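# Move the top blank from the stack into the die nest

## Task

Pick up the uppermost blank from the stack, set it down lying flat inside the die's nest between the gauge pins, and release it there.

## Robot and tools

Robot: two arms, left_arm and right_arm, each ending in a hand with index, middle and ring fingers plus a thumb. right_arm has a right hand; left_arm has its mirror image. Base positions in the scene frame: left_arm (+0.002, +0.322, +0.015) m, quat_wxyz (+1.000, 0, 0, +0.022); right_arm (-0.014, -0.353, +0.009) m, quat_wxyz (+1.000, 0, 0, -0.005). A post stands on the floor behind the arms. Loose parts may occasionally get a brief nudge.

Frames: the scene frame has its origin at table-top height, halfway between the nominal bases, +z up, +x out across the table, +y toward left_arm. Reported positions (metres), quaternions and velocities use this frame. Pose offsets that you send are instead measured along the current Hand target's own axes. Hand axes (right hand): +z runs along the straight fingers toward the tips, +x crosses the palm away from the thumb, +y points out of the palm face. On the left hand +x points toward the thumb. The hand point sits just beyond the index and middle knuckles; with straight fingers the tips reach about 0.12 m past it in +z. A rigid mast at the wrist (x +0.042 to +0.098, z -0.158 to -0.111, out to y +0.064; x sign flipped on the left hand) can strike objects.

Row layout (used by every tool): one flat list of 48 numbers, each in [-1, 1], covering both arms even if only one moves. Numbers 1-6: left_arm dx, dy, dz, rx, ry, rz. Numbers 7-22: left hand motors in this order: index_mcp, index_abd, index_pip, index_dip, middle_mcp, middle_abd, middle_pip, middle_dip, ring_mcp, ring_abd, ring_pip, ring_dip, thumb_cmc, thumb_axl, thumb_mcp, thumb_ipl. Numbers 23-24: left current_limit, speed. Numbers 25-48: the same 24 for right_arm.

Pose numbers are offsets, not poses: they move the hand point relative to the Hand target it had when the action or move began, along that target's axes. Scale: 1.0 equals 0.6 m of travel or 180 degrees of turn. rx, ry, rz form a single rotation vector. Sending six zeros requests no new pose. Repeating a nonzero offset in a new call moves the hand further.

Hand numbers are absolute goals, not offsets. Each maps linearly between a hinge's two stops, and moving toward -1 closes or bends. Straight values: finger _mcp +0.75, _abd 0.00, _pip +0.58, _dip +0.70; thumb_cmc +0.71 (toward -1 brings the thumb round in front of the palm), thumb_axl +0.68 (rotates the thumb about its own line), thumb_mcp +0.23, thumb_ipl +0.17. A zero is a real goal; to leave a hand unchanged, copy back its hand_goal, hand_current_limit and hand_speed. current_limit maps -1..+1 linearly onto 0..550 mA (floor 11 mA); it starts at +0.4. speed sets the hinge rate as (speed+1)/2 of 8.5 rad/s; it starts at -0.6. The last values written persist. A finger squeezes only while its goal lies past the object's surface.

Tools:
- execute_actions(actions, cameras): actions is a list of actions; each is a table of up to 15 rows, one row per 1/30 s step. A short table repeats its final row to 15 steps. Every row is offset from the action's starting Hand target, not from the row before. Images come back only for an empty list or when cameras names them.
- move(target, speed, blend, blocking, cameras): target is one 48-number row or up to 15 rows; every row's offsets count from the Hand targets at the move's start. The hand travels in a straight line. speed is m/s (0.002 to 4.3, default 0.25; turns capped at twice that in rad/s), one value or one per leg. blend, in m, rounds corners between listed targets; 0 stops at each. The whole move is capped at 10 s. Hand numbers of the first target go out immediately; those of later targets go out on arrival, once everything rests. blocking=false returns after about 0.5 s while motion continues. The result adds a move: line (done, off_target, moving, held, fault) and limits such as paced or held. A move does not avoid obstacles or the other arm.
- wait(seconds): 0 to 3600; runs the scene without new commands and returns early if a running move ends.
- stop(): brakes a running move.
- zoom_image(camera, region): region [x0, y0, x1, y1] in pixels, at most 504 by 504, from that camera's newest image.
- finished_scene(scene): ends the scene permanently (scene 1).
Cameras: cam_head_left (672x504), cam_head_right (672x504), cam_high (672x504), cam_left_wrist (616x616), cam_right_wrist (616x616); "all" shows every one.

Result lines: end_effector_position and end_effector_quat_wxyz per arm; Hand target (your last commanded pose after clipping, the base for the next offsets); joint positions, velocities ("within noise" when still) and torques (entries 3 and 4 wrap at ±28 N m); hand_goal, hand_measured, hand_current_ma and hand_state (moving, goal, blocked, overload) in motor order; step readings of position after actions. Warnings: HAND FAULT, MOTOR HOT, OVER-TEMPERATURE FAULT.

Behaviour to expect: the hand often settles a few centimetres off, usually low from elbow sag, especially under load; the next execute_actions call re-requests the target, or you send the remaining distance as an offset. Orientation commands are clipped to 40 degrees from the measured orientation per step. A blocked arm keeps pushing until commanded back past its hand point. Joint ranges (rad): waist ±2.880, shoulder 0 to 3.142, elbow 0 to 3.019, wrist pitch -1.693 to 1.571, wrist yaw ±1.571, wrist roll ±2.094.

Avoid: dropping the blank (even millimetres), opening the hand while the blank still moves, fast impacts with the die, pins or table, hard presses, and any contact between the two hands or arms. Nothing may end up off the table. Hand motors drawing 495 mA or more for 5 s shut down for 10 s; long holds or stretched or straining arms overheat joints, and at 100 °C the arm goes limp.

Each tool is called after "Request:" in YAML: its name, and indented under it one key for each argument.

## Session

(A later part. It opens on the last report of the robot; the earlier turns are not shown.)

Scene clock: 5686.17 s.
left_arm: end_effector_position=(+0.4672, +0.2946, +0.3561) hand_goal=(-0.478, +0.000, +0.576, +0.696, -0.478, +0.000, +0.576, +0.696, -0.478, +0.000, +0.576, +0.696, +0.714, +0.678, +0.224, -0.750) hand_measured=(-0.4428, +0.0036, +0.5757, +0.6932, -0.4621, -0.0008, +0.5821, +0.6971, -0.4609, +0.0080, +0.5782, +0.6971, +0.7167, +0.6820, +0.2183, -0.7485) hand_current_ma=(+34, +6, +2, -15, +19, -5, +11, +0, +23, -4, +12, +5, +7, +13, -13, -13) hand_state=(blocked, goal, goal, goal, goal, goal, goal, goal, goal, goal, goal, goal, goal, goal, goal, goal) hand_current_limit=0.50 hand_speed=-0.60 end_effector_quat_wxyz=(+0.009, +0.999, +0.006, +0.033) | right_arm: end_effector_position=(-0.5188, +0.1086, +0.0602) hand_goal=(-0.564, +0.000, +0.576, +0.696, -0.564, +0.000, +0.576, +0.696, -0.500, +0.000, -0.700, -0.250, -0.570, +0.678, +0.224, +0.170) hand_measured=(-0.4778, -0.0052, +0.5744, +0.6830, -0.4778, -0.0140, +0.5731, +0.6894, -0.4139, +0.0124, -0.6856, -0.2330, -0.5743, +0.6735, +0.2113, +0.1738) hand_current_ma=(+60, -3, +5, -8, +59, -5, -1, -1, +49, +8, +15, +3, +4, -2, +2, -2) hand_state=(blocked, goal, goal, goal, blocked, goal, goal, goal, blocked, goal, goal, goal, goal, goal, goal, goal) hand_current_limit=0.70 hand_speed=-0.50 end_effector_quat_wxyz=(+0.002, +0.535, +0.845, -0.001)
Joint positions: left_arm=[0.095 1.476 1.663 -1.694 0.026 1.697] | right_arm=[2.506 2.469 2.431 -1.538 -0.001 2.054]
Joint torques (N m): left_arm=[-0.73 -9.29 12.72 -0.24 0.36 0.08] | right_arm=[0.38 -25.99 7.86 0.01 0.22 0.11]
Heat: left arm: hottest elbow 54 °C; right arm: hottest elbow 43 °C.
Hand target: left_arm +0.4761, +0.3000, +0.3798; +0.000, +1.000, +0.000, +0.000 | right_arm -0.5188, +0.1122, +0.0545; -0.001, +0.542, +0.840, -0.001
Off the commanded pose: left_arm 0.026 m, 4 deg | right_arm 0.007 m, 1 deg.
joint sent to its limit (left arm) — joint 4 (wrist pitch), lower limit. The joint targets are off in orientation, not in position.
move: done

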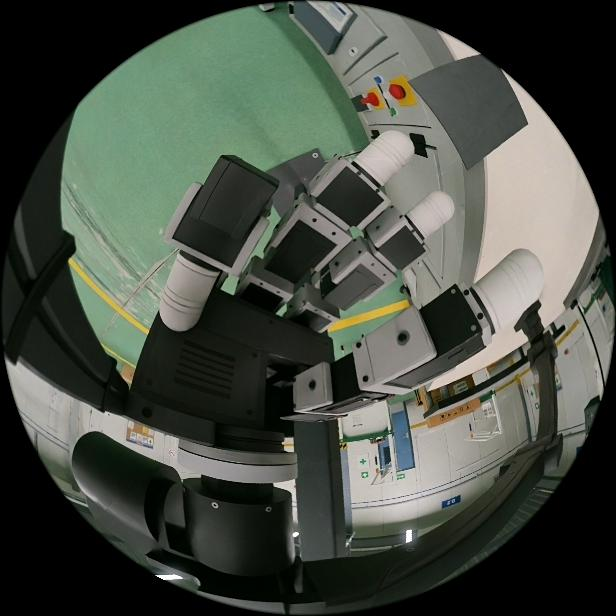

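Request:
move:
  target:
    - [0,0,0,0,0,0,-0.479,0,0.576,0.696,-0.479,0,0.576,0.696,-0.479,0,0.576,0.696,0.714,0.678,0.2247,-0.751,0.5,-0.6,0,0,0.141,0,0,0,-0.565,0,0.576,0.696,-0.565,0,0.576,0.696,-0.50,0,-0.70,-0.25,-0.571,0.678,0.2247,0.17,0.7,-0.5]
    - [0,0,0,0,0,0,-0.479,0,0.576,0.696,-0.479,0,0.576,0.696,-0.479,0,0.576,0.696,0.714,0.678,0.2247,-0.751,0.5,-0.6,0.013,0.13,0.135,0,0,0,-0.565,0,0.576,0.696,-0.565,0,0.576,0.696,-0.50,0,-0.70,-0.25,-0.571,0.678,0.2247,0.17,0.7,-0.5]
  speed: [0.1,0.06]
  cameras: ["cam_right_wrist","cam_high"]

Request:
zoom_image:
  camera: "cam_right_wrist"
  region: [320, 80, 560, 320]

Request:
zoom_image:
  camera: "cam_high"
  region: [320, 0, 400, 80]

Scene clock: 5701.23 s.
left_arm: end_effector_position=(+0.4672, +0.2946, +0.3561) hand_goal=(-0.478, +0.000, +0.576, +0.696, -0.478, +0.000, +0.576, +0.696, -0.478, +0.000, +0.576, +0.696, +0.714, +0.678, +0.224, -0.750) hand_measured=(-0.4441, +0.0021, +0.5770, +0.6932, -0.4633, -0.0008, +0.5808, +0.6958, -0.4621, +0.0080, +0.5782, +0.6971, +0.7167, +0.6820, +0.2183, -0.7485) hand_current_ma=(+27, +2, +12, -9, +18, -12, +5, +0, +22, -1, +7, +4, +11, +12, -15, -6) hand_state=(blocked, goal, goal, goal, goal, goal, goal, goal, goal, goal, goal, goal, goal, goal, goal, goal) hand_current_limit=0.50 hand_speed=-0.60 end_effector_quat_wxyz=(+0.009, +0.999, +0.006, +0.033) | right_arm: end_effector_position=(-0.4482, +0.1430, -0.0423) hand_goal=(-0.564, +0.000, +0.576, +0.696, -0.564, +0.000, +0.576, +0.696, -0.500, +0.000, -0.700, -0.250, -0.570, +0.678, +0.224, +0.170) hand_measured=(-0.4766, -0.0110, +0.5731, +0.6830, -0.4766, -0.0169, +0.5731, +0.6907, -0.4139, +0.0109, -0.6869, -0.2317, -0.5768, +0.6735, +0.2123, +0.1738) hand_current_ma=(+53, -6, +2, -5, +56, -7, -6, -1, +47, +2, +17, +4, +11, -10, +1, -1) hand_state=(blocked, goal, goal, goal, blocked, goal, goal, goal, blocked, goal, goal, goal, goal, goal, goal, goal) hand_current_limit=0.70 hand_speed=-0.50 end_effector_quat_wxyz=(+0.018, +0.545, +0.838, -0.004)
Joint positions: left_arm=[0.095 1.476 1.663 -1.694 0.026 1.697] | right_arm=[2.406 2.455 2.125 -1.278 -0.001 1.977]
Joint torques (N m): left_arm=[-0.79 -9.41 12.82 -0.2 0.34 0.07] | right_arm=[0.5 -28.22 7.01 -0.18 0.27 -0.11]
Heat: left arm: hottest elbow 54 °C; right arm: hottest elbow 42 °C.
Hand target: left_arm +0.4761, +0.3000, +0.3798; +0.000, +1.000, +0.000, +0.000 | right_arm -0.4513, +0.1514, -0.0269; -0.001, +0.542, +0.840, -0.001
Off the commanded pose: left_arm 0.026 m, 4 deg | right_arm 0.018 m, 2 deg.
joint sent to its limit (left arm) — joint 4 (wrist pitch), lower limit. The joint targets are off in orientation, not in position.
move: off_target (right_arm)
Images, in order (width x height): cam_high 672x504, cam_right_wrist 616x616.

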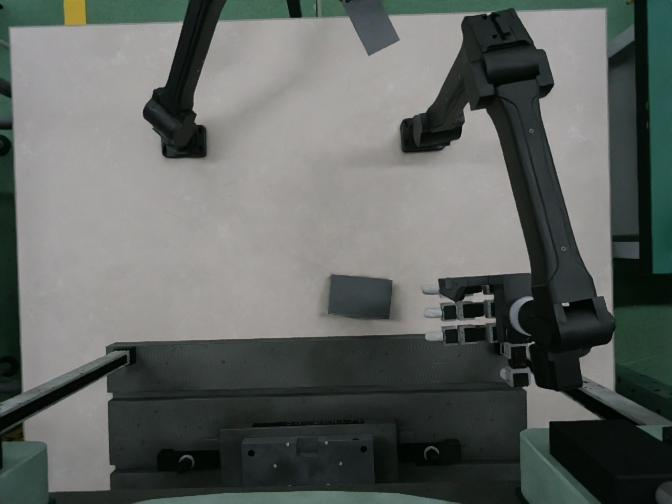

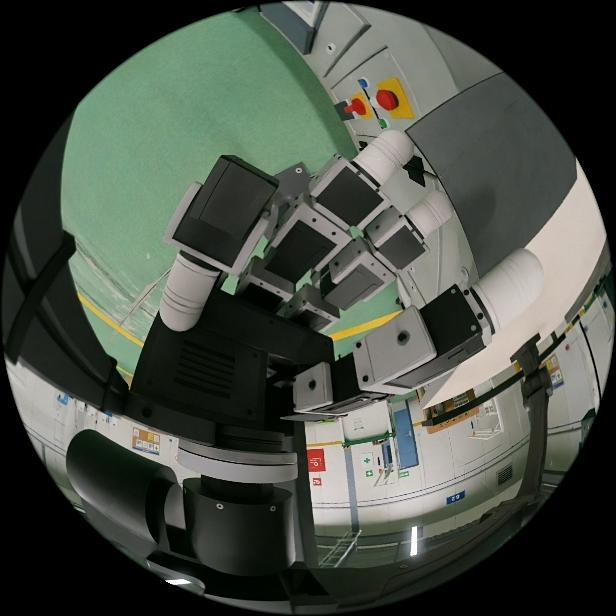

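Scaled by 2.100 from the camera's image (finer frame: 880x880).

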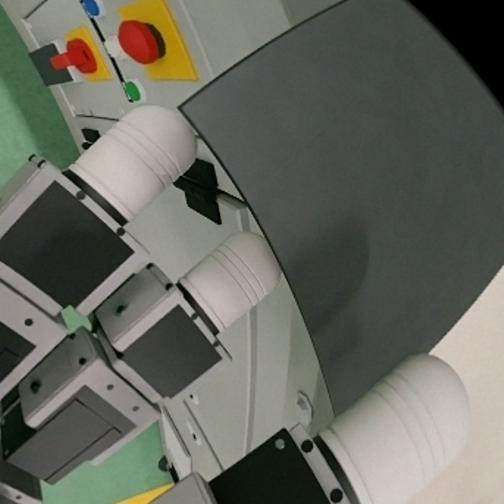

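Scaled by 6.300 from the camera's image (finer frame: 960x720).

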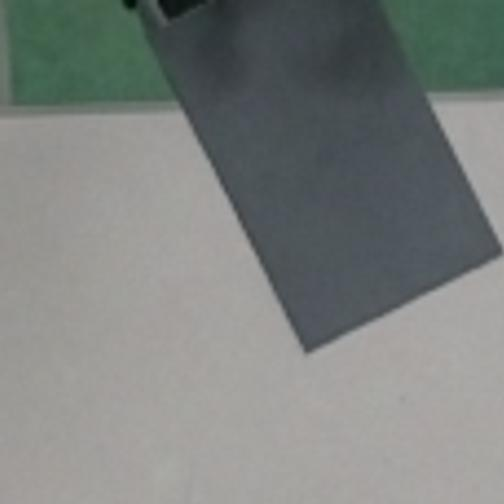

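Request:
move:
  target:
    - [0,0,0,0,0,0,-0.479,0,0.576,0.696,-0.479,0,0.576,0.696,-0.479,0,0.576,0.696,0.714,0.678,0.2247,-0.751,0.5,-0.6,0,0.0383,0,0,0,0,-0.565,0,0.576,0.696,-0.565,0,0.576,0.696,-0.50,0,-0.70,-0.25,-0.571,0.678,0.2247,0.17,0.7,-0.5]
    - [0,0,0,0,0,0,-0.479,0,0.576,0.696,-0.479,0,0.576,0.696,-0.479,0,0.576,0.696,0.714,0.678,0.2247,-0.751,0.5,-0.6,0,0.0383,-0.04,0,0,0,-0.565,0,0.576,0.696,-0.565,0,0.576,0.696,-0.50,0,-0.70,-0.25,-0.571,0.678,0.2247,0.17,0.7,-0.5]
  speed: [0.05,0.04]
  cameras: ["cam_right_wrist","cam_high"]

Request:
zoom_image:
  camera: "cam_right_wrist"
  region: [320, 80, 560, 320]

Request:
zoom_image:
  camera: "cam_high"
  region: [320, 0, 440, 120]

Scene clock: 5716.27 s.
left_arm: end_effector_position=(+0.4672, +0.2946, +0.3561) hand_goal=(-0.478, +0.000, +0.576, +0.696, -0.478, +0.000, +0.576, +0.696, -0.478, +0.000, +0.576, +0.696, +0.714, +0.678, +0.224, -0.750) hand_measured=(-0.4428, +0.0036, +0.5770, +0.6945, -0.4633, -0.0008, +0.5821, +0.6958, -0.4621, +0.0080, +0.5782, +0.6971, +0.7167, +0.6820, +0.2173, -0.7494) hand_current_ma=(+29, +1, +2, -10, +20, -7, +7, +4, +18, +0, +11, +4, +11, +14, -11, -7) hand_state=(blocked, goal, goal, goal, goal, goal, goal, goal, goal, goal, goal, goal, goal, goal, goal, goal) hand_current_limit=0.50 hand_speed=-0.60 end_effector_quat_wxyz=(+0.009, +0.999, +0.006, +0.033) | right_arm: end_effector_position=(-0.4274, +0.1539, -0.0222) hand_goal=(-0.564, +0.000, +0.576, +0.696, -0.564, +0.000, +0.576, +0.696, -0.500, +0.000, -0.700, -0.250, -0.570, +0.678, +0.224, +0.170) hand_measured=(-0.4766, -0.0110, +0.5731, +0.6830, -0.4778, -0.0169, +0.5731, +0.6894, -0.4151, +0.0124, -0.6856, -0.2330, -0.5743, +0.6735, +0.2113, +0.1748) hand_current_ma=(+56, -9, +8, -16, +56, -5, -8, +1, +49, -2, +10, -1, +13, -6, -2, -3) hand_state=(blocked, goal, goal, goal, blocked, goal, goal, goal, blocked, goal, goal, goal, goal, goal, goal, goal) hand_current_limit=0.70 hand_speed=-0.50 end_effector_quat_wxyz=(+0.011, +0.545, +0.838, -0.003)
Joint positions: left_arm=[0.095 1.476 1.663 -1.694 0.026 1.697] | right_arm=[2.374 2.398 2.074 -1.27 -0.002 1.946]
Joint torques (N m): left_arm=[-0.56 -9.47 12.83 -0.18 0.32 0.06] | right_arm=[0.44 -27.22 8.36 -0.9 0.27 -0.12]
Heat: left arm: hottest elbow 54 °C; right arm: hottest elbow 43 °C.
Hand target: left_arm +0.4761, +0.3000, +0.3798; +0.000, +1.000, +0.000, +0.000 | right_arm -0.4303, +0.1608, -0.0029; -0.001, +0.542, +0.840, -0.001
Off the commanded pose: left_arm 0.026 m, 4 deg | right_arm 0.021 m, 2 deg.
joint sent to its limit (left arm) — joint 4 (wrist pitch), lower limit. The joint targets are off in orientation, not in position.
move: off_target (right_arm)
Images, in order (width x height): cam_high 672x504, cam_right_wrist 616x616.

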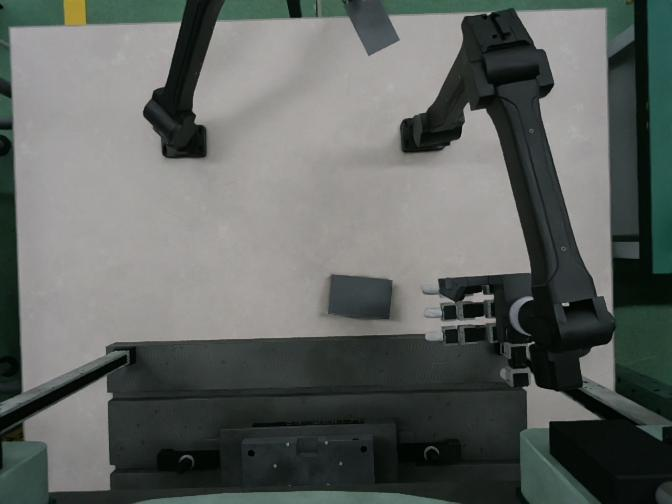

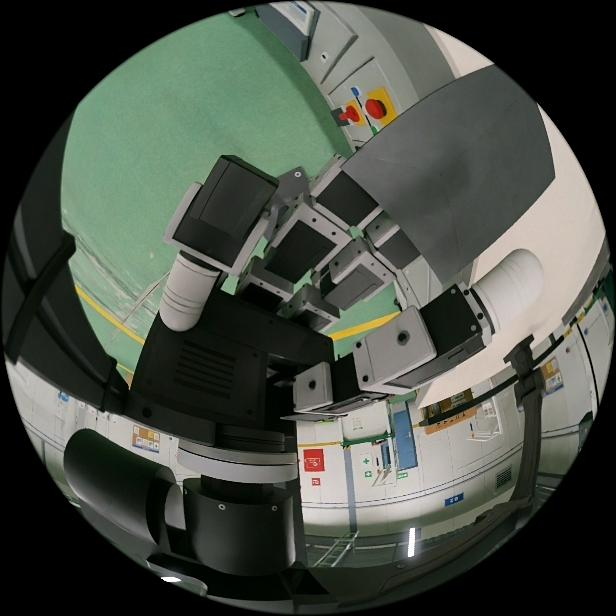

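Scaled by 2.100 from the camera's image (finer frame: 880x880).

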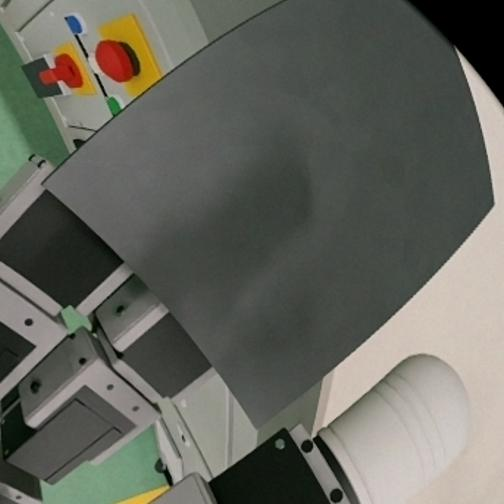

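Scaled by 4.200 from the camera's image (finer frame: 960x720).

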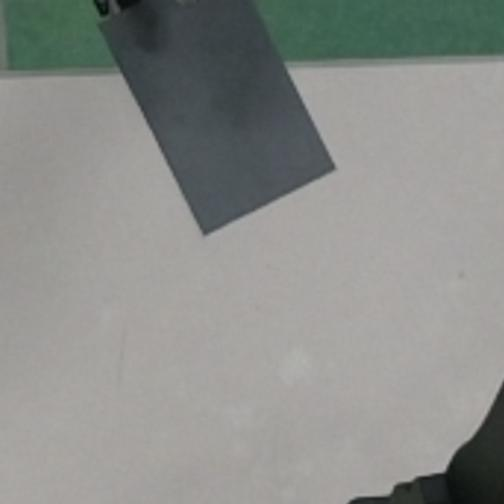

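Request:
move:
  target:
    - [0,0,0,0,0,0,-0.479,0,0.576,0.696,-0.479,0,0.576,0.696,-0.479,0,0.576,0.696,0.714,0.678,0.2247,-0.751,0.5,-0.6,0,0,-0.017,0,0,0,-0.565,0,0.576,0.696,-0.565,0,0.576,0.696,-0.50,0,-0.70,-0.25,-0.571,0.678,0.2247,0.17,0.7,-0.5]
  speed: [0.04]
  cameras: []

Request:
move:
  target:
    - [0,0,0,0,0,0,-0.479,0,0.576,0.696,-0.479,0,0.576,0.696,-0.479,0,0.576,0.696,0.714,0.678,0.2247,-0.751,0.5,-0.6,0,0,0,0,0,0,-0.565,0,0.576,0.696,-0.565,0,0.576,0.696,-0.50,0,-0.70,-0.25,-0.571,0.678,-0.22,0.12,0.7,-0.6]
  speed: [0.04]
  cameras: ["cam_right_wrist"]

Request:
zoom_image:
  camera: "cam_right_wrist"
  region: [320, 80, 560, 320]

Scene clock: 5725.63 s.
left_arm: end_effector_position=(+0.4672, +0.2946, +0.3561) hand_goal=(-0.478, +0.000, +0.576, +0.696, -0.478, +0.000, +0.576, +0.696, -0.478, +0.000, +0.576, +0.696, +0.714, +0.678, +0.224, -0.750) hand_measured=(-0.4428, +0.0036, +0.5757, +0.6945, -0.4633, -0.0008, +0.5808, +0.6958, -0.4621, +0.0065, +0.5782, +0.6971, +0.7167, +0.6820, +0.2173, -0.7485) hand_current_ma=(+30, +9, +11, -12, +24, -10, +12, -1, +20, -1, +7, +3, +9, +15, -7, -7) hand_state=(blocked, goal, goal, goal, goal, goal, goal, goal, goal, goal, goal, goal, goal, goal, goal, goal) hand_current_limit=0.50 hand_speed=-0.60 end_effector_quat_wxyz=(+0.009, +0.999, +0.006, +0.033) | right_arm: end_effector_position=(-0.4251, +0.1517, -0.0156) hand_goal=(-0.564, +0.000, +0.576, +0.696, -0.564, +0.000, +0.576, +0.696, -0.500, +0.000, -0.700, -0.250, -0.570, +0.678, +0.224, +0.170) hand_measured=(-0.4766, -0.0110, +0.5731, +0.6830, -0.4766, -0.0169, +0.5731, +0.6907, -0.4151, +0.0124, -0.6869, -0.2317, -0.5755, +0.6735, +0.2113, +0.1757) hand_current_ma=(+57, -14, +8, -10, +56, -6, -5, -1, +46, +1, +15, -4, -2, +1, -1, -8) hand_state=(blocked, goal, goal, goal, blocked, goal, goal, goal, blocked, goal, goal, goal, goal, goal, goal, goal) hand_current_limit=0.70 hand_speed=-0.50 end_effector_quat_wxyz=(+0.016, +0.545, +0.838, -0.004)
Joint positions: left_arm=[0.095 1.476 1.663 -1.694 0.026 1.697] | right_arm=[2.374 2.389 2.074 -1.289 -0.002 1.946]
Joint torques (N m): left_arm=[-0.79 -9.17 12.88 -0.23 0.34 0.05] | right_arm=[0.79 -27.63 8.99 -0.95 0.28 -0.11]
Heat: left arm: hottest elbow 54 °C; right arm: hottest elbow 43 °C.
Hand target: left_arm +0.4761, +0.3000, +0.3798; +0.000, +1.000, +0.000, +0.000 | right_arm -0.4303, +0.1608, +0.0074; -0.001, +0.542, +0.840, -0.001
Off the commanded pose: left_arm 0.026 m, 4 deg | right_arm 0.025 m, 2 deg.
joint sent to its limit (left arm) — joint 4 (wrist pitch), lower limit. The joint targets are off in orientation, not in position.
move: off_target (right_arm)

Scene clock: 5726.43 s.
left_arm: end_effector_position=(+0.4672, +0.2946, +0.3561) hand_goal=(-0.478, +0.000, +0.576, +0.696, -0.478, +0.000, +0.576, +0.696, -0.478, +0.000, +0.576, +0.696, +0.714, +0.678, +0.224, -0.750) hand_measured=(-0.4441, +0.0021, +0.5770, +0.6932, -0.4633, -0.0008, +0.5808, +0.6958, -0.4609, +0.0080, +0.5782, +0.6971, +0.7167, +0.6820, +0.2183, -0.7494) hand_current_ma=(+31, +7, +9, -11, +22, -9, +9, +2, +17, -2, +6, +5, +6, +11, -10, -8) hand_state=(blocked, goal, goal, goal, goal, goal, goal, goal, goal, goal, goal, goal, goal, goal, goal, goal) hand_current_limit=0.50 hand_speed=-0.60 end_effector_quat_wxyz=(+0.009, +0.999, +0.006, +0.033) | right_arm: end_effector_position=(-0.4249, +0.1525, -0.0110) hand_goal=(-0.564, +0.000, +0.576, +0.696, -0.564, +0.000, +0.576, +0.696, -0.500, +0.000, -0.700, -0.250, -0.570, +0.678, -0.220, +0.120) hand_measured=(-0.4766, -0.0110, +0.5782, +0.6894, -0.4766, -0.0184, +0.5744, +0.6894, -0.4151, +0.0124, -0.6869, -0.2330, -0.5705, +0.6756, -0.1291, +0.1443) hand_current_ma=(+57, -9, +9, -8, +59, -4, -5, +0, +47, +6, +17, +5, +11, -2, +71, +6) hand_state=(blocked, goal, goal, goal, blocked, goal, goal, goal, blocked, goal, goal, goal, goal, goal, blocked, blocked) hand_current_limit=0.70 hand_speed=-0.60 end_effector_quat_wxyz=(+0.014, +0.545, +0.838, -0.003)
Joint positions: left_arm=[0.095 1.476 1.663 -1.694 0.026 1.697] | right_arm=[2.373 2.382 2.074 -1.292 0 1.945]
Joint torques (N m): left_arm=[-1.26 -9.11 12.82 -0.28 0.32 0.06] | right_arm=[0.62 -26.7 9.13 -0.87 0.24 -0.11]
Heat: left arm: hottest elbow 54 °C; right arm: hottest elbow 43 °C.
Hand target: left_arm +0.4761, +0.3000, +0.3798; +0.000, +1.000, +0.000, +0.000 | right_arm -0.4303, +0.1609, +0.0074; -0.001, +0.542, +0.840, -0.001
Off the commanded pose: left_arm 0.026 m, 4 deg | right_arm 0.021 m, 2 deg.
joint sent to its limit (left arm) — joint 4 (wrist pitch), lower limit. The joint targets are off in orientation, not in position.
move: done

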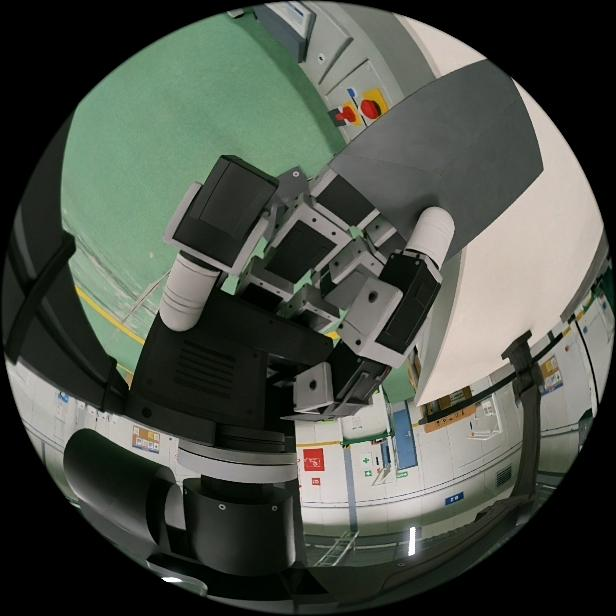

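Scaled by 2.100 from the camera's image (finer frame: 880x880).

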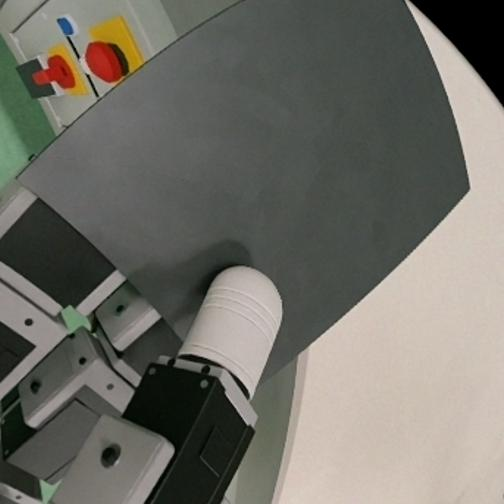

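Request:
move:
  target:
    - [0,0,0,0,0,0,-0.479,0,0.576,0.696,-0.479,0,0.576,0.696,-0.479,0,0.576,0.696,0.714,0.678,0.2247,-0.751,0.5,-0.6,0,0,0,0,0,0,-0.75,0,0.50,0.65,-0.75,0,0.50,0.65,-0.50,0,-0.70,-0.25,-0.571,0.678,-0.60,0.0,0.72,-0.7]
  speed: [0.04]
  cameras: ["cam_right_wrist","cam_high"]

Request:
zoom_image:
  camera: "cam_right_wrist"
  region: [320, 80, 560, 320]

Request:
zoom_image:
  camera: "cam_high"
  region: [320, 0, 440, 120]

Scene clock: 5734.67 s.
left_arm: end_effector_position=(+0.4672, +0.2946, +0.3561) hand_goal=(-0.478, +0.000, +0.576, +0.696, -0.478, +0.000, +0.576, +0.696, -0.478, +0.000, +0.576, +0.696, +0.714, +0.678, +0.224, -0.750) hand_measured=(-0.4428, +0.0021, +0.5770, +0.6932, -0.4621, -0.0008, +0.5808, +0.6958, -0.4621, +0.0080, +0.5782, +0.6971, +0.7167, +0.6820, +0.2183, -0.7485) hand_current_ma=(+35, +5, +8, -7, +20, -7, +8, +4, +20, -2, +10, +2, +10, +12, -10, -11) hand_state=(blocked, goal, goal, goal, goal, goal, goal, goal, goal, goal, goal, goal, goal, goal, goal, goal) hand_current_limit=0.50 hand_speed=-0.60 end_effector_quat_wxyz=(+0.009, +0.999, +0.006, +0.033) | right_arm: end_effector_position=(-0.4249, +0.1525, -0.0110) hand_goal=(-0.750, +0.000, +0.500, +0.650, -0.750, +0.000, +0.500, +0.650, -0.500, +0.000, -0.700, -0.250, -0.570, +0.678, -0.600, +0.000) hand_measured=(-0.4766, -0.0110, +0.5808, +0.6767, -0.4838, -0.0184, +0.5705, +0.6805, -0.4151, +0.0124, -0.6856, -0.2317, -0.5705, +0.6746, -0.1331, +0.1452) hand_current_ma=(+223, -11, +49, +8, +212, -7, +34, +15, +46, -1, +12, +5, +9, -3, +477, +126) hand_state=(blocked, goal, blocked, blocked, blocked, goal, blocked, blocked, blocked, goal, goal, goal, goal, goal, blocked, blocked) hand_current_limit=0.72 hand_speed=-0.70 end_effector_quat_wxyz=(+0.014, +0.545, +0.838, -0.003)
Joint positions: left_arm=[0.095 1.476 1.663 -1.694 0.026 1.697] | right_arm=[2.373 2.382 2.074 -1.292 0 1.945]
Joint torques (N m): left_arm=[-0.97 -9.58 12.92 -0.36 0.33 0.06] | right_arm=[0.67 -26.75 9.17 -0.8 0.21 -0.13]
Heat: left arm: hottest elbow 54 °C; right arm: hottest elbow 43 °C.
Hand target: left_arm +0.4761, +0.3000, +0.3798; +0.000, +1.000, +0.000, +0.000 | right_arm -0.4303, +0.1609, +0.0074; -0.001, +0.542, +0.840, -0.001
Off the commanded pose: left_arm 0.026 m, 4 deg | right_arm 0.021 m, 2 deg.
joint sent to its limit (left arm) — joint 4 (wrist pitch), lower limit. The joint targets are off in orientation, not in position.
move: done
Images, in order (width x height): cam_high 672x504, cam_right_wrist 616x616.

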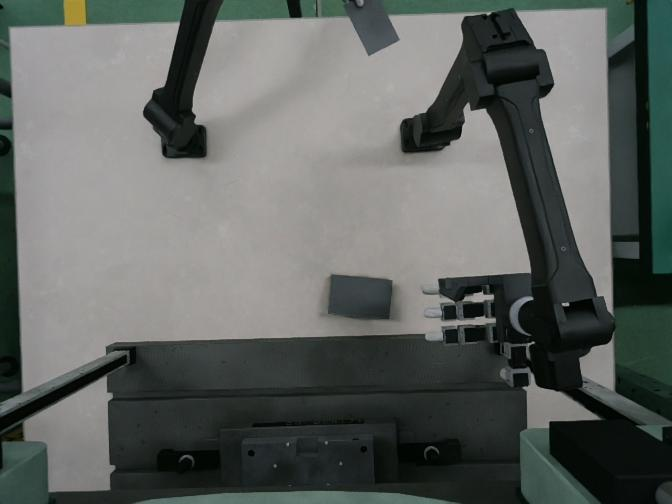

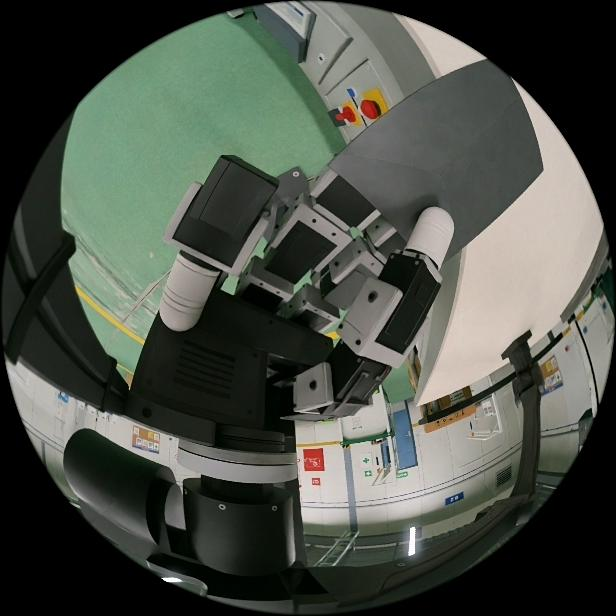

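Scaled by 2.100 from the camera's image (finer frame: 880x880).

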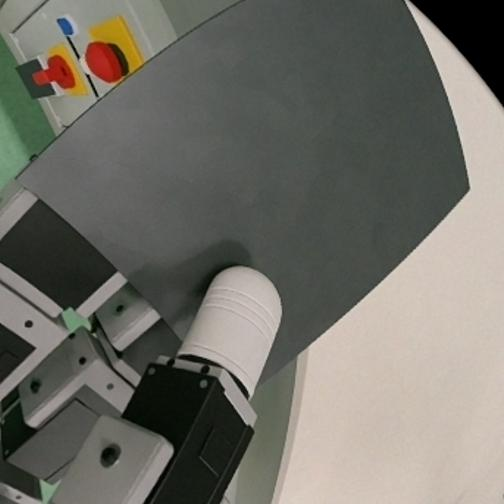

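Scaled by 4.200 from the camera's image (finer frame: 960x720).

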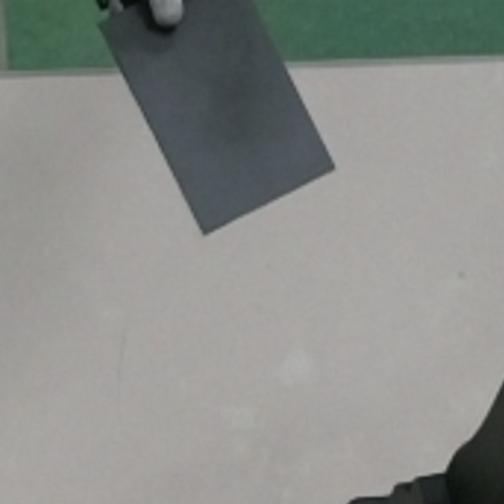

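Request:
move:
  target:
    - [0,0,0,0,0,0,-0.479,0,0.576,0.696,-0.479,0,0.576,0.696,-0.479,0,0.576,0.696,0.714,0.678,0.2247,-0.751,0.5,-0.6,0,0,-0.042,0,0,0,-0.75,0,0.50,0.65,-0.75,0,0.50,0.65,-0.50,0,-0.70,-0.25,-0.571,0.678,-0.60,0.0,0.70,-0.7]
  speed: [0.04]
  cameras: ["cam_right_wrist","cam_high"]

Request:
zoom_image:
  camera: "cam_right_wrist"
  region: [320, 80, 560, 320]

Request:
zoom_image:
  camera: "cam_high"
  region: [320, 0, 440, 120]

Scene clock: 5742.83 s.
left_arm: end_effector_position=(+0.4672, +0.2946, +0.3561) hand_goal=(-0.478, +0.000, +0.576, +0.696, -0.478, +0.000, +0.576, +0.696, -0.478, +0.000, +0.576, +0.696, +0.714, +0.678, +0.224, -0.750) hand_measured=(-0.4428, +0.0036, +0.5770, +0.6932, -0.4621, -0.0008, +0.5808, +0.6958, -0.4621, +0.0080, +0.5782, +0.6971, +0.7167, +0.6830, +0.2183, -0.7485) hand_current_ma=(+33, +8, +3, -9, +16, -1, +11, -1, +16, -2, +12, +3, +15, +13, -12, -8) hand_state=(blocked, goal, goal, goal, goal, goal, goal, goal, goal, goal, goal, goal, goal, goal, goal, goal) hand_current_limit=0.50 hand_speed=-0.60 end_effector_quat_wxyz=(+0.009, +0.999, +0.006, +0.033) | right_arm: end_effector_position=(-0.4193, +0.1465, -0.0023) hand_goal=(-0.750, +0.000, +0.500, +0.650, -0.750, +0.000, +0.500, +0.650, -0.500, +0.000, -0.700, -0.250, -0.570, +0.678, -0.600, +0.000) hand_measured=(-0.4754, -0.0096, +0.6232, +0.6780, -0.4838, -0.0169, +0.5949, +0.6818, -0.4163, +0.0124, -0.6856, -0.2330, -0.5705, +0.6746, -0.1538, +0.1452) hand_current_ma=(+223, -3, +81, -1, +211, -12, +54, +15, +50, -2, +10, +5, +9, -4, +473, +127) hand_state=(blocked, goal, blocked, blocked, blocked, goal, blocked, blocked, blocked, goal, goal, goal, goal, goal, blocked, blocked) hand_current_limit=0.70 hand_speed=-0.70 end_effector_quat_wxyz=(+0.029, +0.544, +0.839, -0.007)
Joint positions: left_arm=[0.095 1.476 1.663 -1.694 0.026 1.697] | right_arm=[2.373 2.372 2.074 -1.332 -0.003 1.942]
Joint torques (N m): left_arm=[-0.91 -9.05 12.83 -0.27 0.35 0.07] | right_arm=[0.44 -28.16 10.77 -1.11 0.35 -0.06]
Heat: left arm: hottest elbow 54 °C; right arm: hottest elbow 43 °C.
Hand target: left_arm +0.4761, +0.3000, +0.3798; +0.000, +1.000, +0.000, +0.000 | right_arm -0.4302, +0.1609, +0.0325; -0.001, +0.542, +0.840, -0.001
Off the commanded pose: left_arm 0.026 m, 4 deg | right_arm 0.039 m, 4 deg.
joint sent to its limit (left arm) — joint 4 (wrist pitch), lower limit. The joint targets are off in orientation, not in position.
move: off_target (right_arm)
Images, in order (width x height): cam_high 672x504, cam_right_wrist 616x616.

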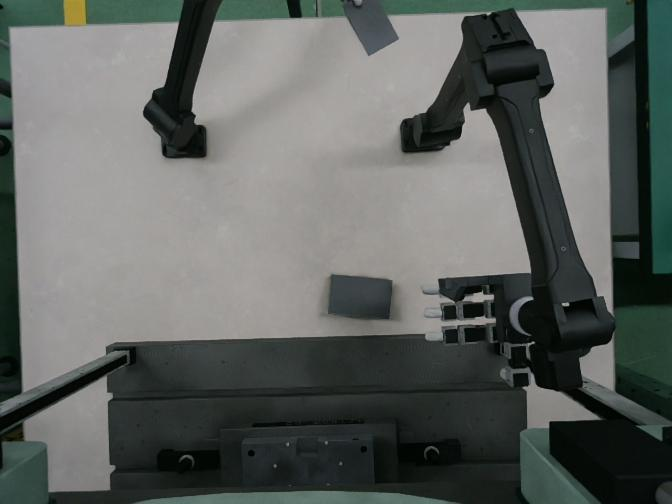

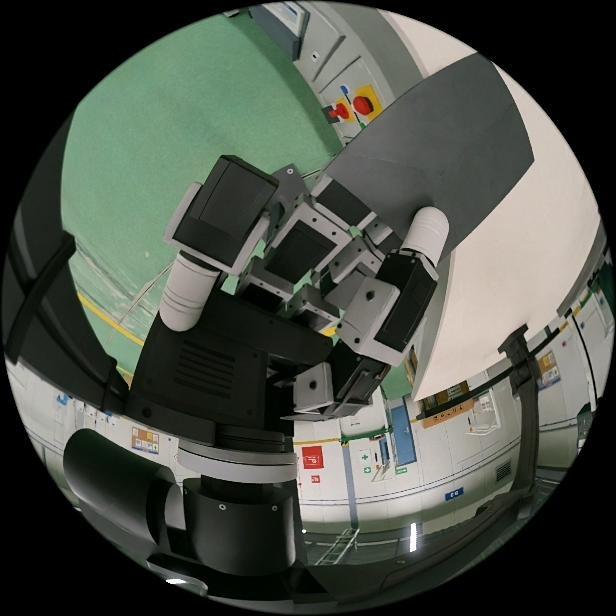

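Scaled by 2.100 from the camera's image (finer frame: 880x880).

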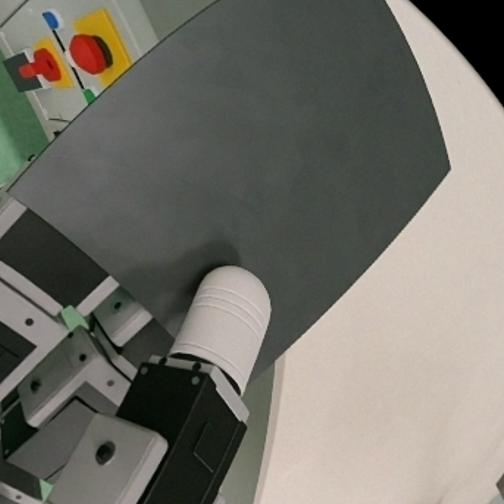

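Scaled by 4.200 from the camera's image (finer frame: 960x720).

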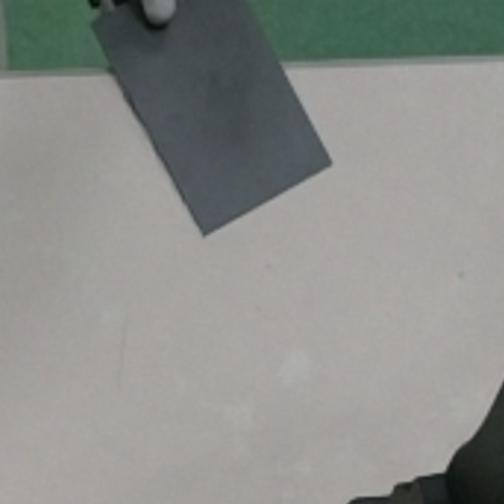

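Request:
move:
  target:
    - [0,0,0,0,0,0,-0.479,0,0.576,0.696,-0.479,0,0.576,0.696,-0.479,0,0.576,0.696,0.714,0.678,0.2247,-0.751,0.5,-0.6,0,0,-0.025,0,0,0,-0.75,0,0.50,0.65,-0.75,0,0.50,0.65,-0.50,0,-0.70,-0.25,-0.571,0.678,-0.60,0.0,0.70,-0.7]
  speed: [0.04]
  cameras: ["cam_right_wrist","cam_high"]

Request:
zoom_image:
  camera: "cam_right_wrist"
  region: [320, 80, 560, 320]

Request:
zoom_image:
  camera: "cam_high"
  region: [320, 0, 440, 120]

Scene clock: 5753.17 s.
left_arm: end_effector_position=(+0.4672, +0.2946, +0.3561) hand_goal=(-0.478, +0.000, +0.576, +0.696, -0.478, +0.000, +0.576, +0.696, -0.478, +0.000, +0.576, +0.696, +0.714, +0.678, +0.224, -0.750) hand_measured=(-0.4428, +0.0021, +0.5770, +0.6945, -0.4633, -0.0008, +0.5808, +0.6958, -0.4621, +0.0080, +0.5782, +0.6971, +0.7167, +0.6820, +0.2183, -0.7485) hand_current_ma=(+34, +7, +7, -9, +19, -6, +10, -1, +21, -3, +10, +0, +7, +13, -11, -6) hand_state=(blocked, goal, goal, goal, goal, goal, goal, goal, goal, goal, goal, goal, goal, goal, goal, goal) hand_current_limit=0.50 hand_speed=-0.60 end_effector_quat_wxyz=(+0.009, +0.999, +0.006, +0.033) | right_arm: end_effector_position=(-0.4198, +0.1465, +0.0114) hand_goal=(-0.750, +0.000, +0.500, +0.650, -0.750, +0.000, +0.500, +0.650, -0.500, +0.000, -0.700, -0.250, -0.570, +0.678, -0.600, +0.000) hand_measured=(-0.4742, -0.0096, +0.6501, +0.6856, -0.4838, -0.0184, +0.6257, +0.6996, -0.4163, +0.0124, -0.6869, -0.2317, -0.5705, +0.6767, -0.1717, +0.1452) hand_current_ma=(+221, -5, +94, +15, +216, -3, +76, +24, +41, +6, +11, +7, +5, -4, +471, +128) hand_state=(blocked, goal, blocked, blocked, blocked, goal, blocked, blocked, blocked, goal, goal, goal, goal, goal, blocked, blocked) hand_current_limit=0.70 hand_speed=-0.70 end_effector_quat_wxyz=(+0.029, +0.543, +0.839, -0.009)
Joint positions: left_arm=[0.095 1.476 1.663 -1.694 0.026 1.697] | right_arm=[2.373 2.361 2.092 -1.363 -0.005 1.941]
Joint torques (N m): left_arm=[-0.79 -9.41 12.81 -0.29 0.31 0.08] | right_arm=[0.21 -27.93 10.73 -1.13 0.42 -0.06]
Heat: left arm: hottest elbow 54 °C; right arm: hottest elbow 44 °C.
Hand target: left_arm +0.4761, +0.3000, +0.3798; +0.000, +1.000, +0.000, +0.000 | right_arm -0.4301, +0.1610, +0.0476; -0.001, +0.542, +0.840, -0.001
Off the commanded pose: left_arm 0.026 m, 4 deg | right_arm 0.040 m, 4 deg.
joint sent to its limit (left arm) — joint 4 (wrist pitch), lower limit. The joint targets are off in orientation, not in position.
move: off_target (right_arm)
Images, in order (width x height): cam_high 672x504, cam_right_wrist 616x616.

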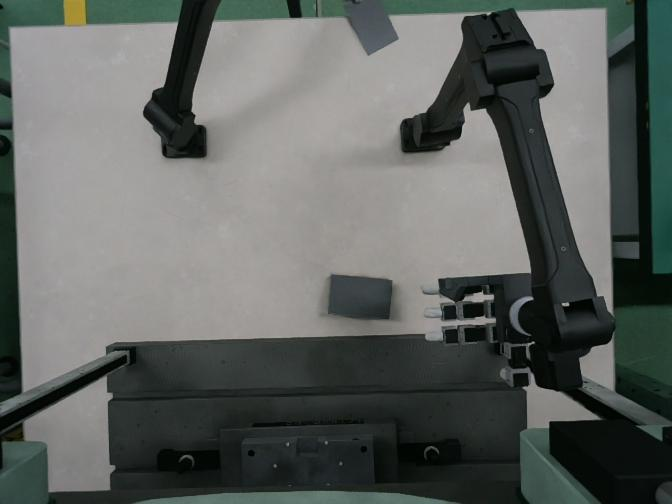

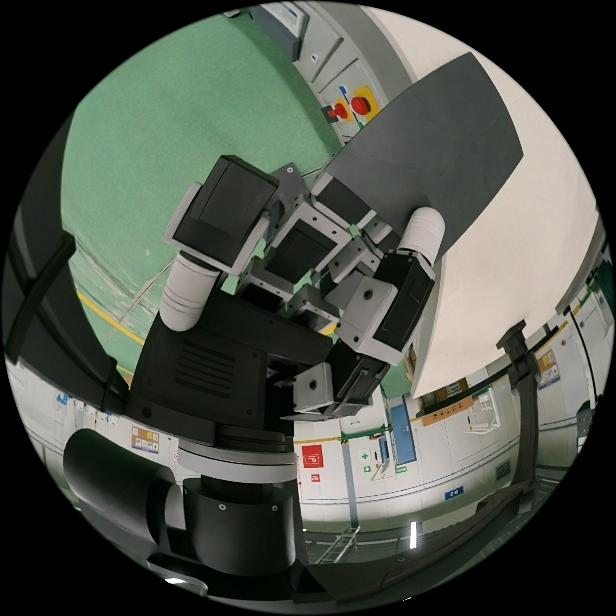

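Scaled by 2.100 from the camera's image (finer frame: 880x880).

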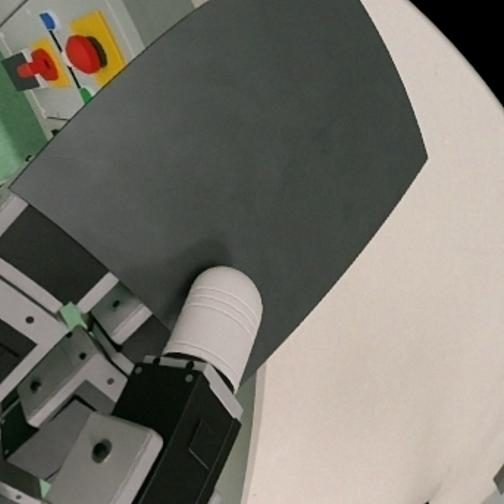

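Scaled by 4.200 from the camera's image (finer frame: 960x720).

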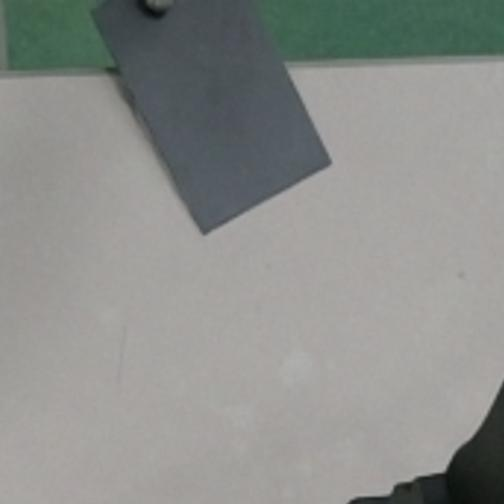

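Request:
move:
  target:
    - [0,0,0,0,0,0,-0.479,0,0.576,0.696,-0.479,0,0.576,0.696,-0.479,0,0.576,0.696,0.714,0.678,0.2247,-0.751,0.5,-0.6,-0.0117,0.0235,-0.0642,0.1389,0,0,-0.75,0,0.50,0.65,-0.75,0,0.50,0.65,-0.50,0,-0.70,-0.25,-0.571,0.678,-0.60,0.0,0.70,-0.7]
  speed: [0.06]
  cameras: ["cam_right_wrist","cam_high"]

Request:
zoom_image:
  camera: "cam_right_wrist"
  region: [320, 80, 560, 320]

Scene clock: 5770.70 s.
left_arm: end_effector_position=(+0.4672, +0.2946, +0.3561) hand_goal=(-0.478, +0.000, +0.576, +0.696, -0.478, +0.000, +0.576, +0.696, -0.478, +0.000, +0.576, +0.696, +0.714, +0.678, +0.224, -0.750) hand_measured=(-0.4428, +0.0036, +0.5757, +0.6932, -0.4633, -0.0008, +0.5808, +0.6958, -0.4621, +0.0080, +0.5782, +0.6971, +0.7167, +0.6830, +0.2183, -0.7485) hand_current_ma=(+37, +6, +9, -13, +21, -4, +14, +0, +21, -3, +9, +2, +11, +11, -11, -13) hand_state=(blocked, goal, goal, goal, goal, goal, goal, goal, goal, goal, goal, goal, goal, goal, goal, goal) hand_current_limit=0.50 hand_speed=-0.60 end_effector_quat_wxyz=(+0.009, +0.999, +0.006, +0.033) | right_arm: end_effector_position=(-0.4165, +0.1517, +0.0721) hand_goal=(-0.750, +0.000, +0.500, +0.650, -0.750, +0.000, +0.500, +0.650, -0.500, +0.000, -0.700, -0.250, -0.570, +0.678, -0.600, +0.000) hand_measured=(-0.4694, -0.0096, +0.6501, +0.6881, -0.4766, -0.0169, +0.6321, +0.7022, -0.4151, +0.0124, -0.6869, -0.2317, -0.5718, +0.6788, -0.1736, +0.1462) hand_current_ma=(+224, -9, +99, +7, +231, -2, +80, +22, +49, +4, +8, +2, +11, -2, +477, +129) hand_state=(blocked, goal, blocked, blocked, blocked, goal, blocked, blocked, blocked, goal, goal, goal, goal, goal, blocked, blocked) hand_current_limit=0.70 hand_speed=-0.70 end_effector_quat_wxyz=(-0.099, +0.533, +0.819, -0.188)
Joint positions: left_arm=[0.095 1.476 1.663 -1.694 0.026 1.697] | right_arm=[2.252 2.185 1.996 -1.309 -0.423 1.84]
Joint torques (N m): left_arm=[-0.91 -9.35 12.82 -0.1 0.34 0.08] | right_arm=[-0.03 -26.17 7.49 0.2 -0.31 -0.08]
Heat: left arm: hottest elbow 55 °C; right arm: hottest elbow 46 °C.
Hand target: left_arm +0.4761, +0.3000, +0.3798; +0.000, +1.000, +0.000, +0.000 | right_arm -0.4144, +0.1603, +0.0859; -0.118, +0.529, +0.820, -0.183
Off the commanded pose: left_arm 0.026 m, 4 deg | right_arm 0.017 m, 2 deg.
joint sent to its limit (left arm) — joint 4 (wrist pitch), lower limit. The joint targets are off in orientation, not in position.
move: off_target (right_arm)
Images, in order (width x height): cam_high 672x504, cam_right_wrist 616x616.

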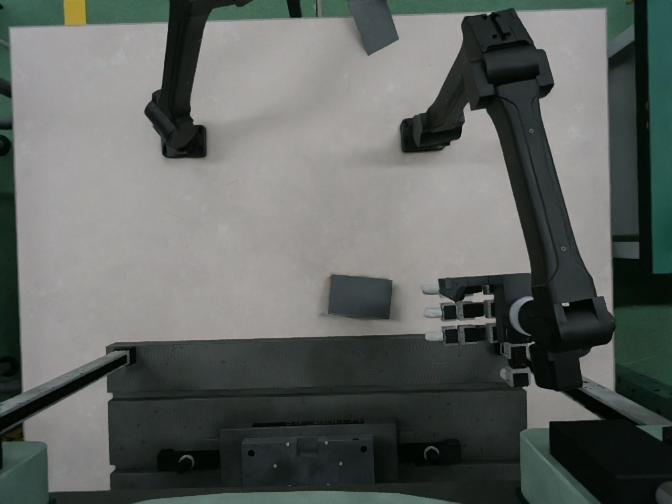

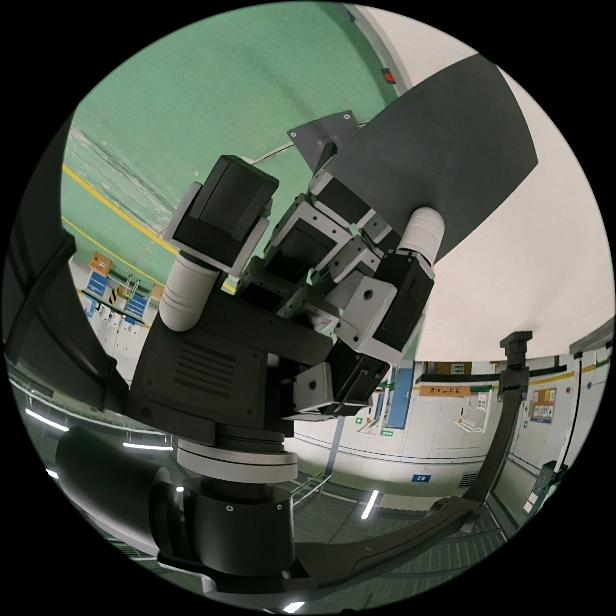

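Scaled by 2.100 from the camera's image (finer frame: 880x880).

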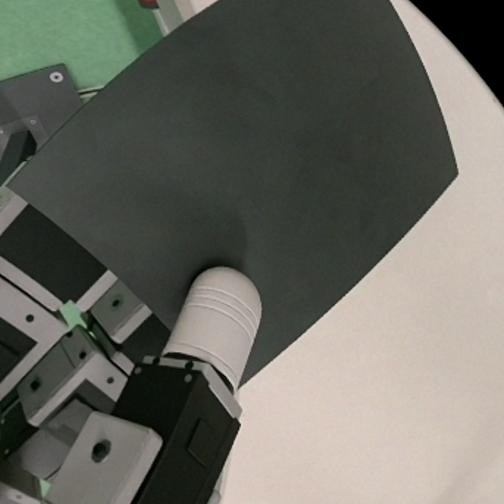

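Request:
move:
  target:
    - [0,0,0,0,0,0,-0.479,0,0.576,0.696,-0.479,0,0.576,0.696,-0.479,0,0.576,0.696,0.714,0.678,0.2247,-0.751,0.5,-0.6,-0.0047,0.0027,-0.106,0.1111,0,0,-0.75,0,0.50,0.65,-0.75,0,0.50,0.65,-0.50,0,-0.70,-0.25,-0.571,0.678,-0.60,0.0,0.70,-0.7]
    - [0,0,0,0,0,0,-0.479,0,0.576,0.696,-0.479,0,0.576,0.696,-0.479,0,0.576,0.696,0.714,0.678,0.2247,-0.751,0.5,-0.6,-0.002,0.0295,-0.1783,0.1944,0,0,-0.75,0,0.50,0.65,-0.75,0,0.50,0.65,-0.50,0,-0.70,-0.25,-0.571,0.678,-0.60,0.0,0.70,-0.7]
  speed: [0.06,0.06]
  blend: [0.01,0]
  cameras: ["cam_right_wrist","cam_high"]

Request:
zoom_image:
  camera: "cam_right_wrist"
  region: [320, 80, 560, 320]

Request:
zoom_image:
  camera: "cam_high"
  region: [320, 0, 440, 120]

Scene clock: 5793.47 s.
left_arm: end_effector_position=(+0.4672, +0.2946, +0.3561) hand_goal=(-0.478, +0.000, +0.576, +0.696, -0.478, +0.000, +0.576, +0.696, -0.478, +0.000, +0.576, +0.696, +0.714, +0.678, +0.224, -0.750) hand_measured=(-0.4441, +0.0036, +0.5770, +0.6932, -0.4621, -0.0008, +0.5808, +0.6958, -0.4609, +0.0065, +0.5782, +0.6971, +0.7167, +0.6820, +0.2173, -0.7485) hand_current_ma=(+31, +7, +11, -6, +18, -4, +7, -2, +16, -5, +10, +0, +9, +12, -6, -10) hand_state=(blocked, goal, goal, goal, goal, goal, goal, goal, goal, goal, goal, goal, goal, goal, goal, goal) hand_current_limit=0.50 hand_speed=-0.60 end_effector_quat_wxyz=(+0.009, +0.999, +0.006, +0.033) | right_arm: end_effector_position=(-0.3557, +0.1717, +0.1599) hand_goal=(-0.750, +0.000, +0.500, +0.650, -0.750, +0.000, +0.500, +0.650, -0.500, +0.000, -0.700, -0.250, -0.570, +0.678, -0.600, +0.000) hand_measured=(-0.4694, -0.0052, +0.6488, +0.6818, -0.4706, -0.0125, +0.6347, +0.6843, -0.4151, +0.0124, -0.6856, -0.2317, -0.5705, +0.6798, -0.1796, +0.1595) hand_current_ma=(+230, -8, +103, +7, +225, -5, +85, +16, +42, +11, +14, +11, +9, -4, +475, +148) hand_state=(blocked, goal, blocked, blocked, blocked, goal, blocked, blocked, blocked, goal, goal, goal, goal, goal, blocked, blocked) hand_current_limit=0.70 hand_speed=-0.70 end_effector_quat_wxyz=(-0.255, +0.478, +0.722, -0.429)
Joint positions: left_arm=[0.095 1.476 1.663 -1.694 0.026 1.697] | right_arm=[1.987 2.108 2.011 -1.548 -1.045 1.534]
Joint torques (N m): left_arm=[-0.79 -9.76 12.78 -0.2 0.33 0.05] | right_arm=[0.15 -22.59 11.19 -0.85 -1.03 -0.12]
Heat: left arm: hottest elbow 55 °C; right arm: hottest elbow 44 °C.
Hand target: left_arm +0.4761, +0.3000, +0.3798; +0.000, +1.000, +0.000, +0.000 | right_arm -0.3576, +0.1846, +0.1751; -0.272, +0.469, +0.727, -0.421
Off the commanded pose: left_arm 0.026 m, 4 deg | right_arm 0.020 m, 2 deg.
joint sent to its limit (left arm) — joint 4 (wrist pitch), lower limit. The joint targets are off in orientation, not in position.
move: off_target (right_arm)
Images, in order (width x height): cam_high 672x504, cam_right_wrist 616x616.

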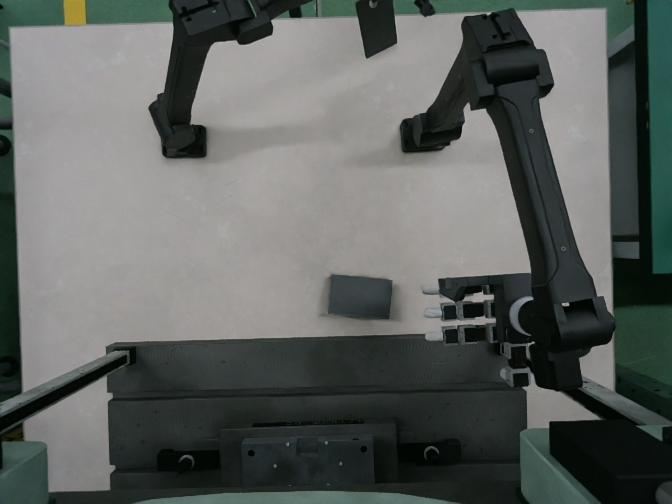

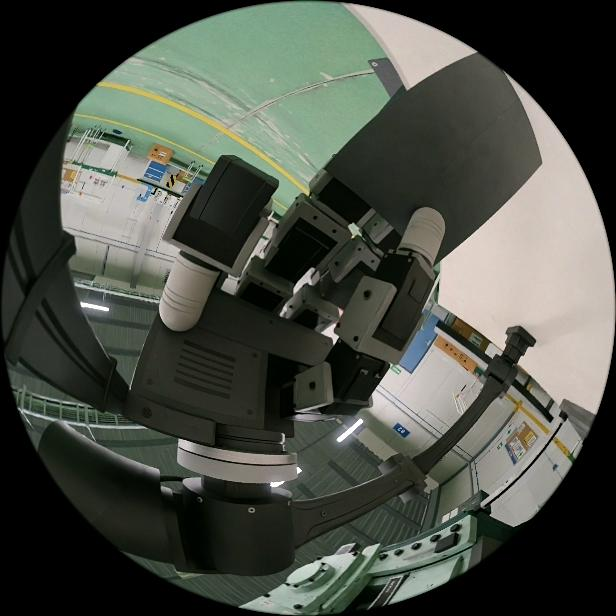

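Scaled by 2.100 from the camera's image (finer frame: 880x880).

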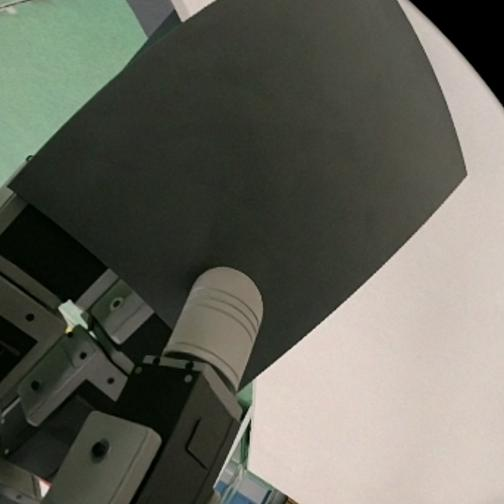

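Scaled by 4.200 from the camera's image (finer frame: 960x720).

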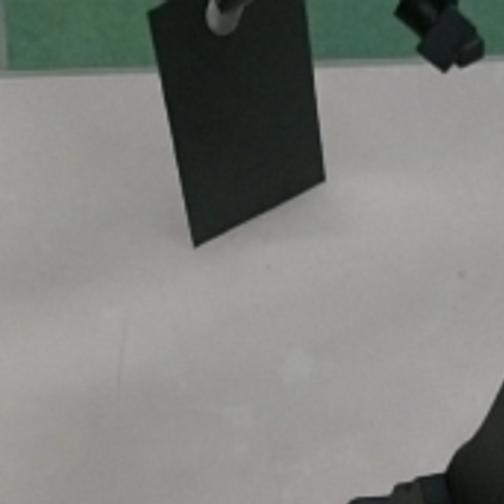

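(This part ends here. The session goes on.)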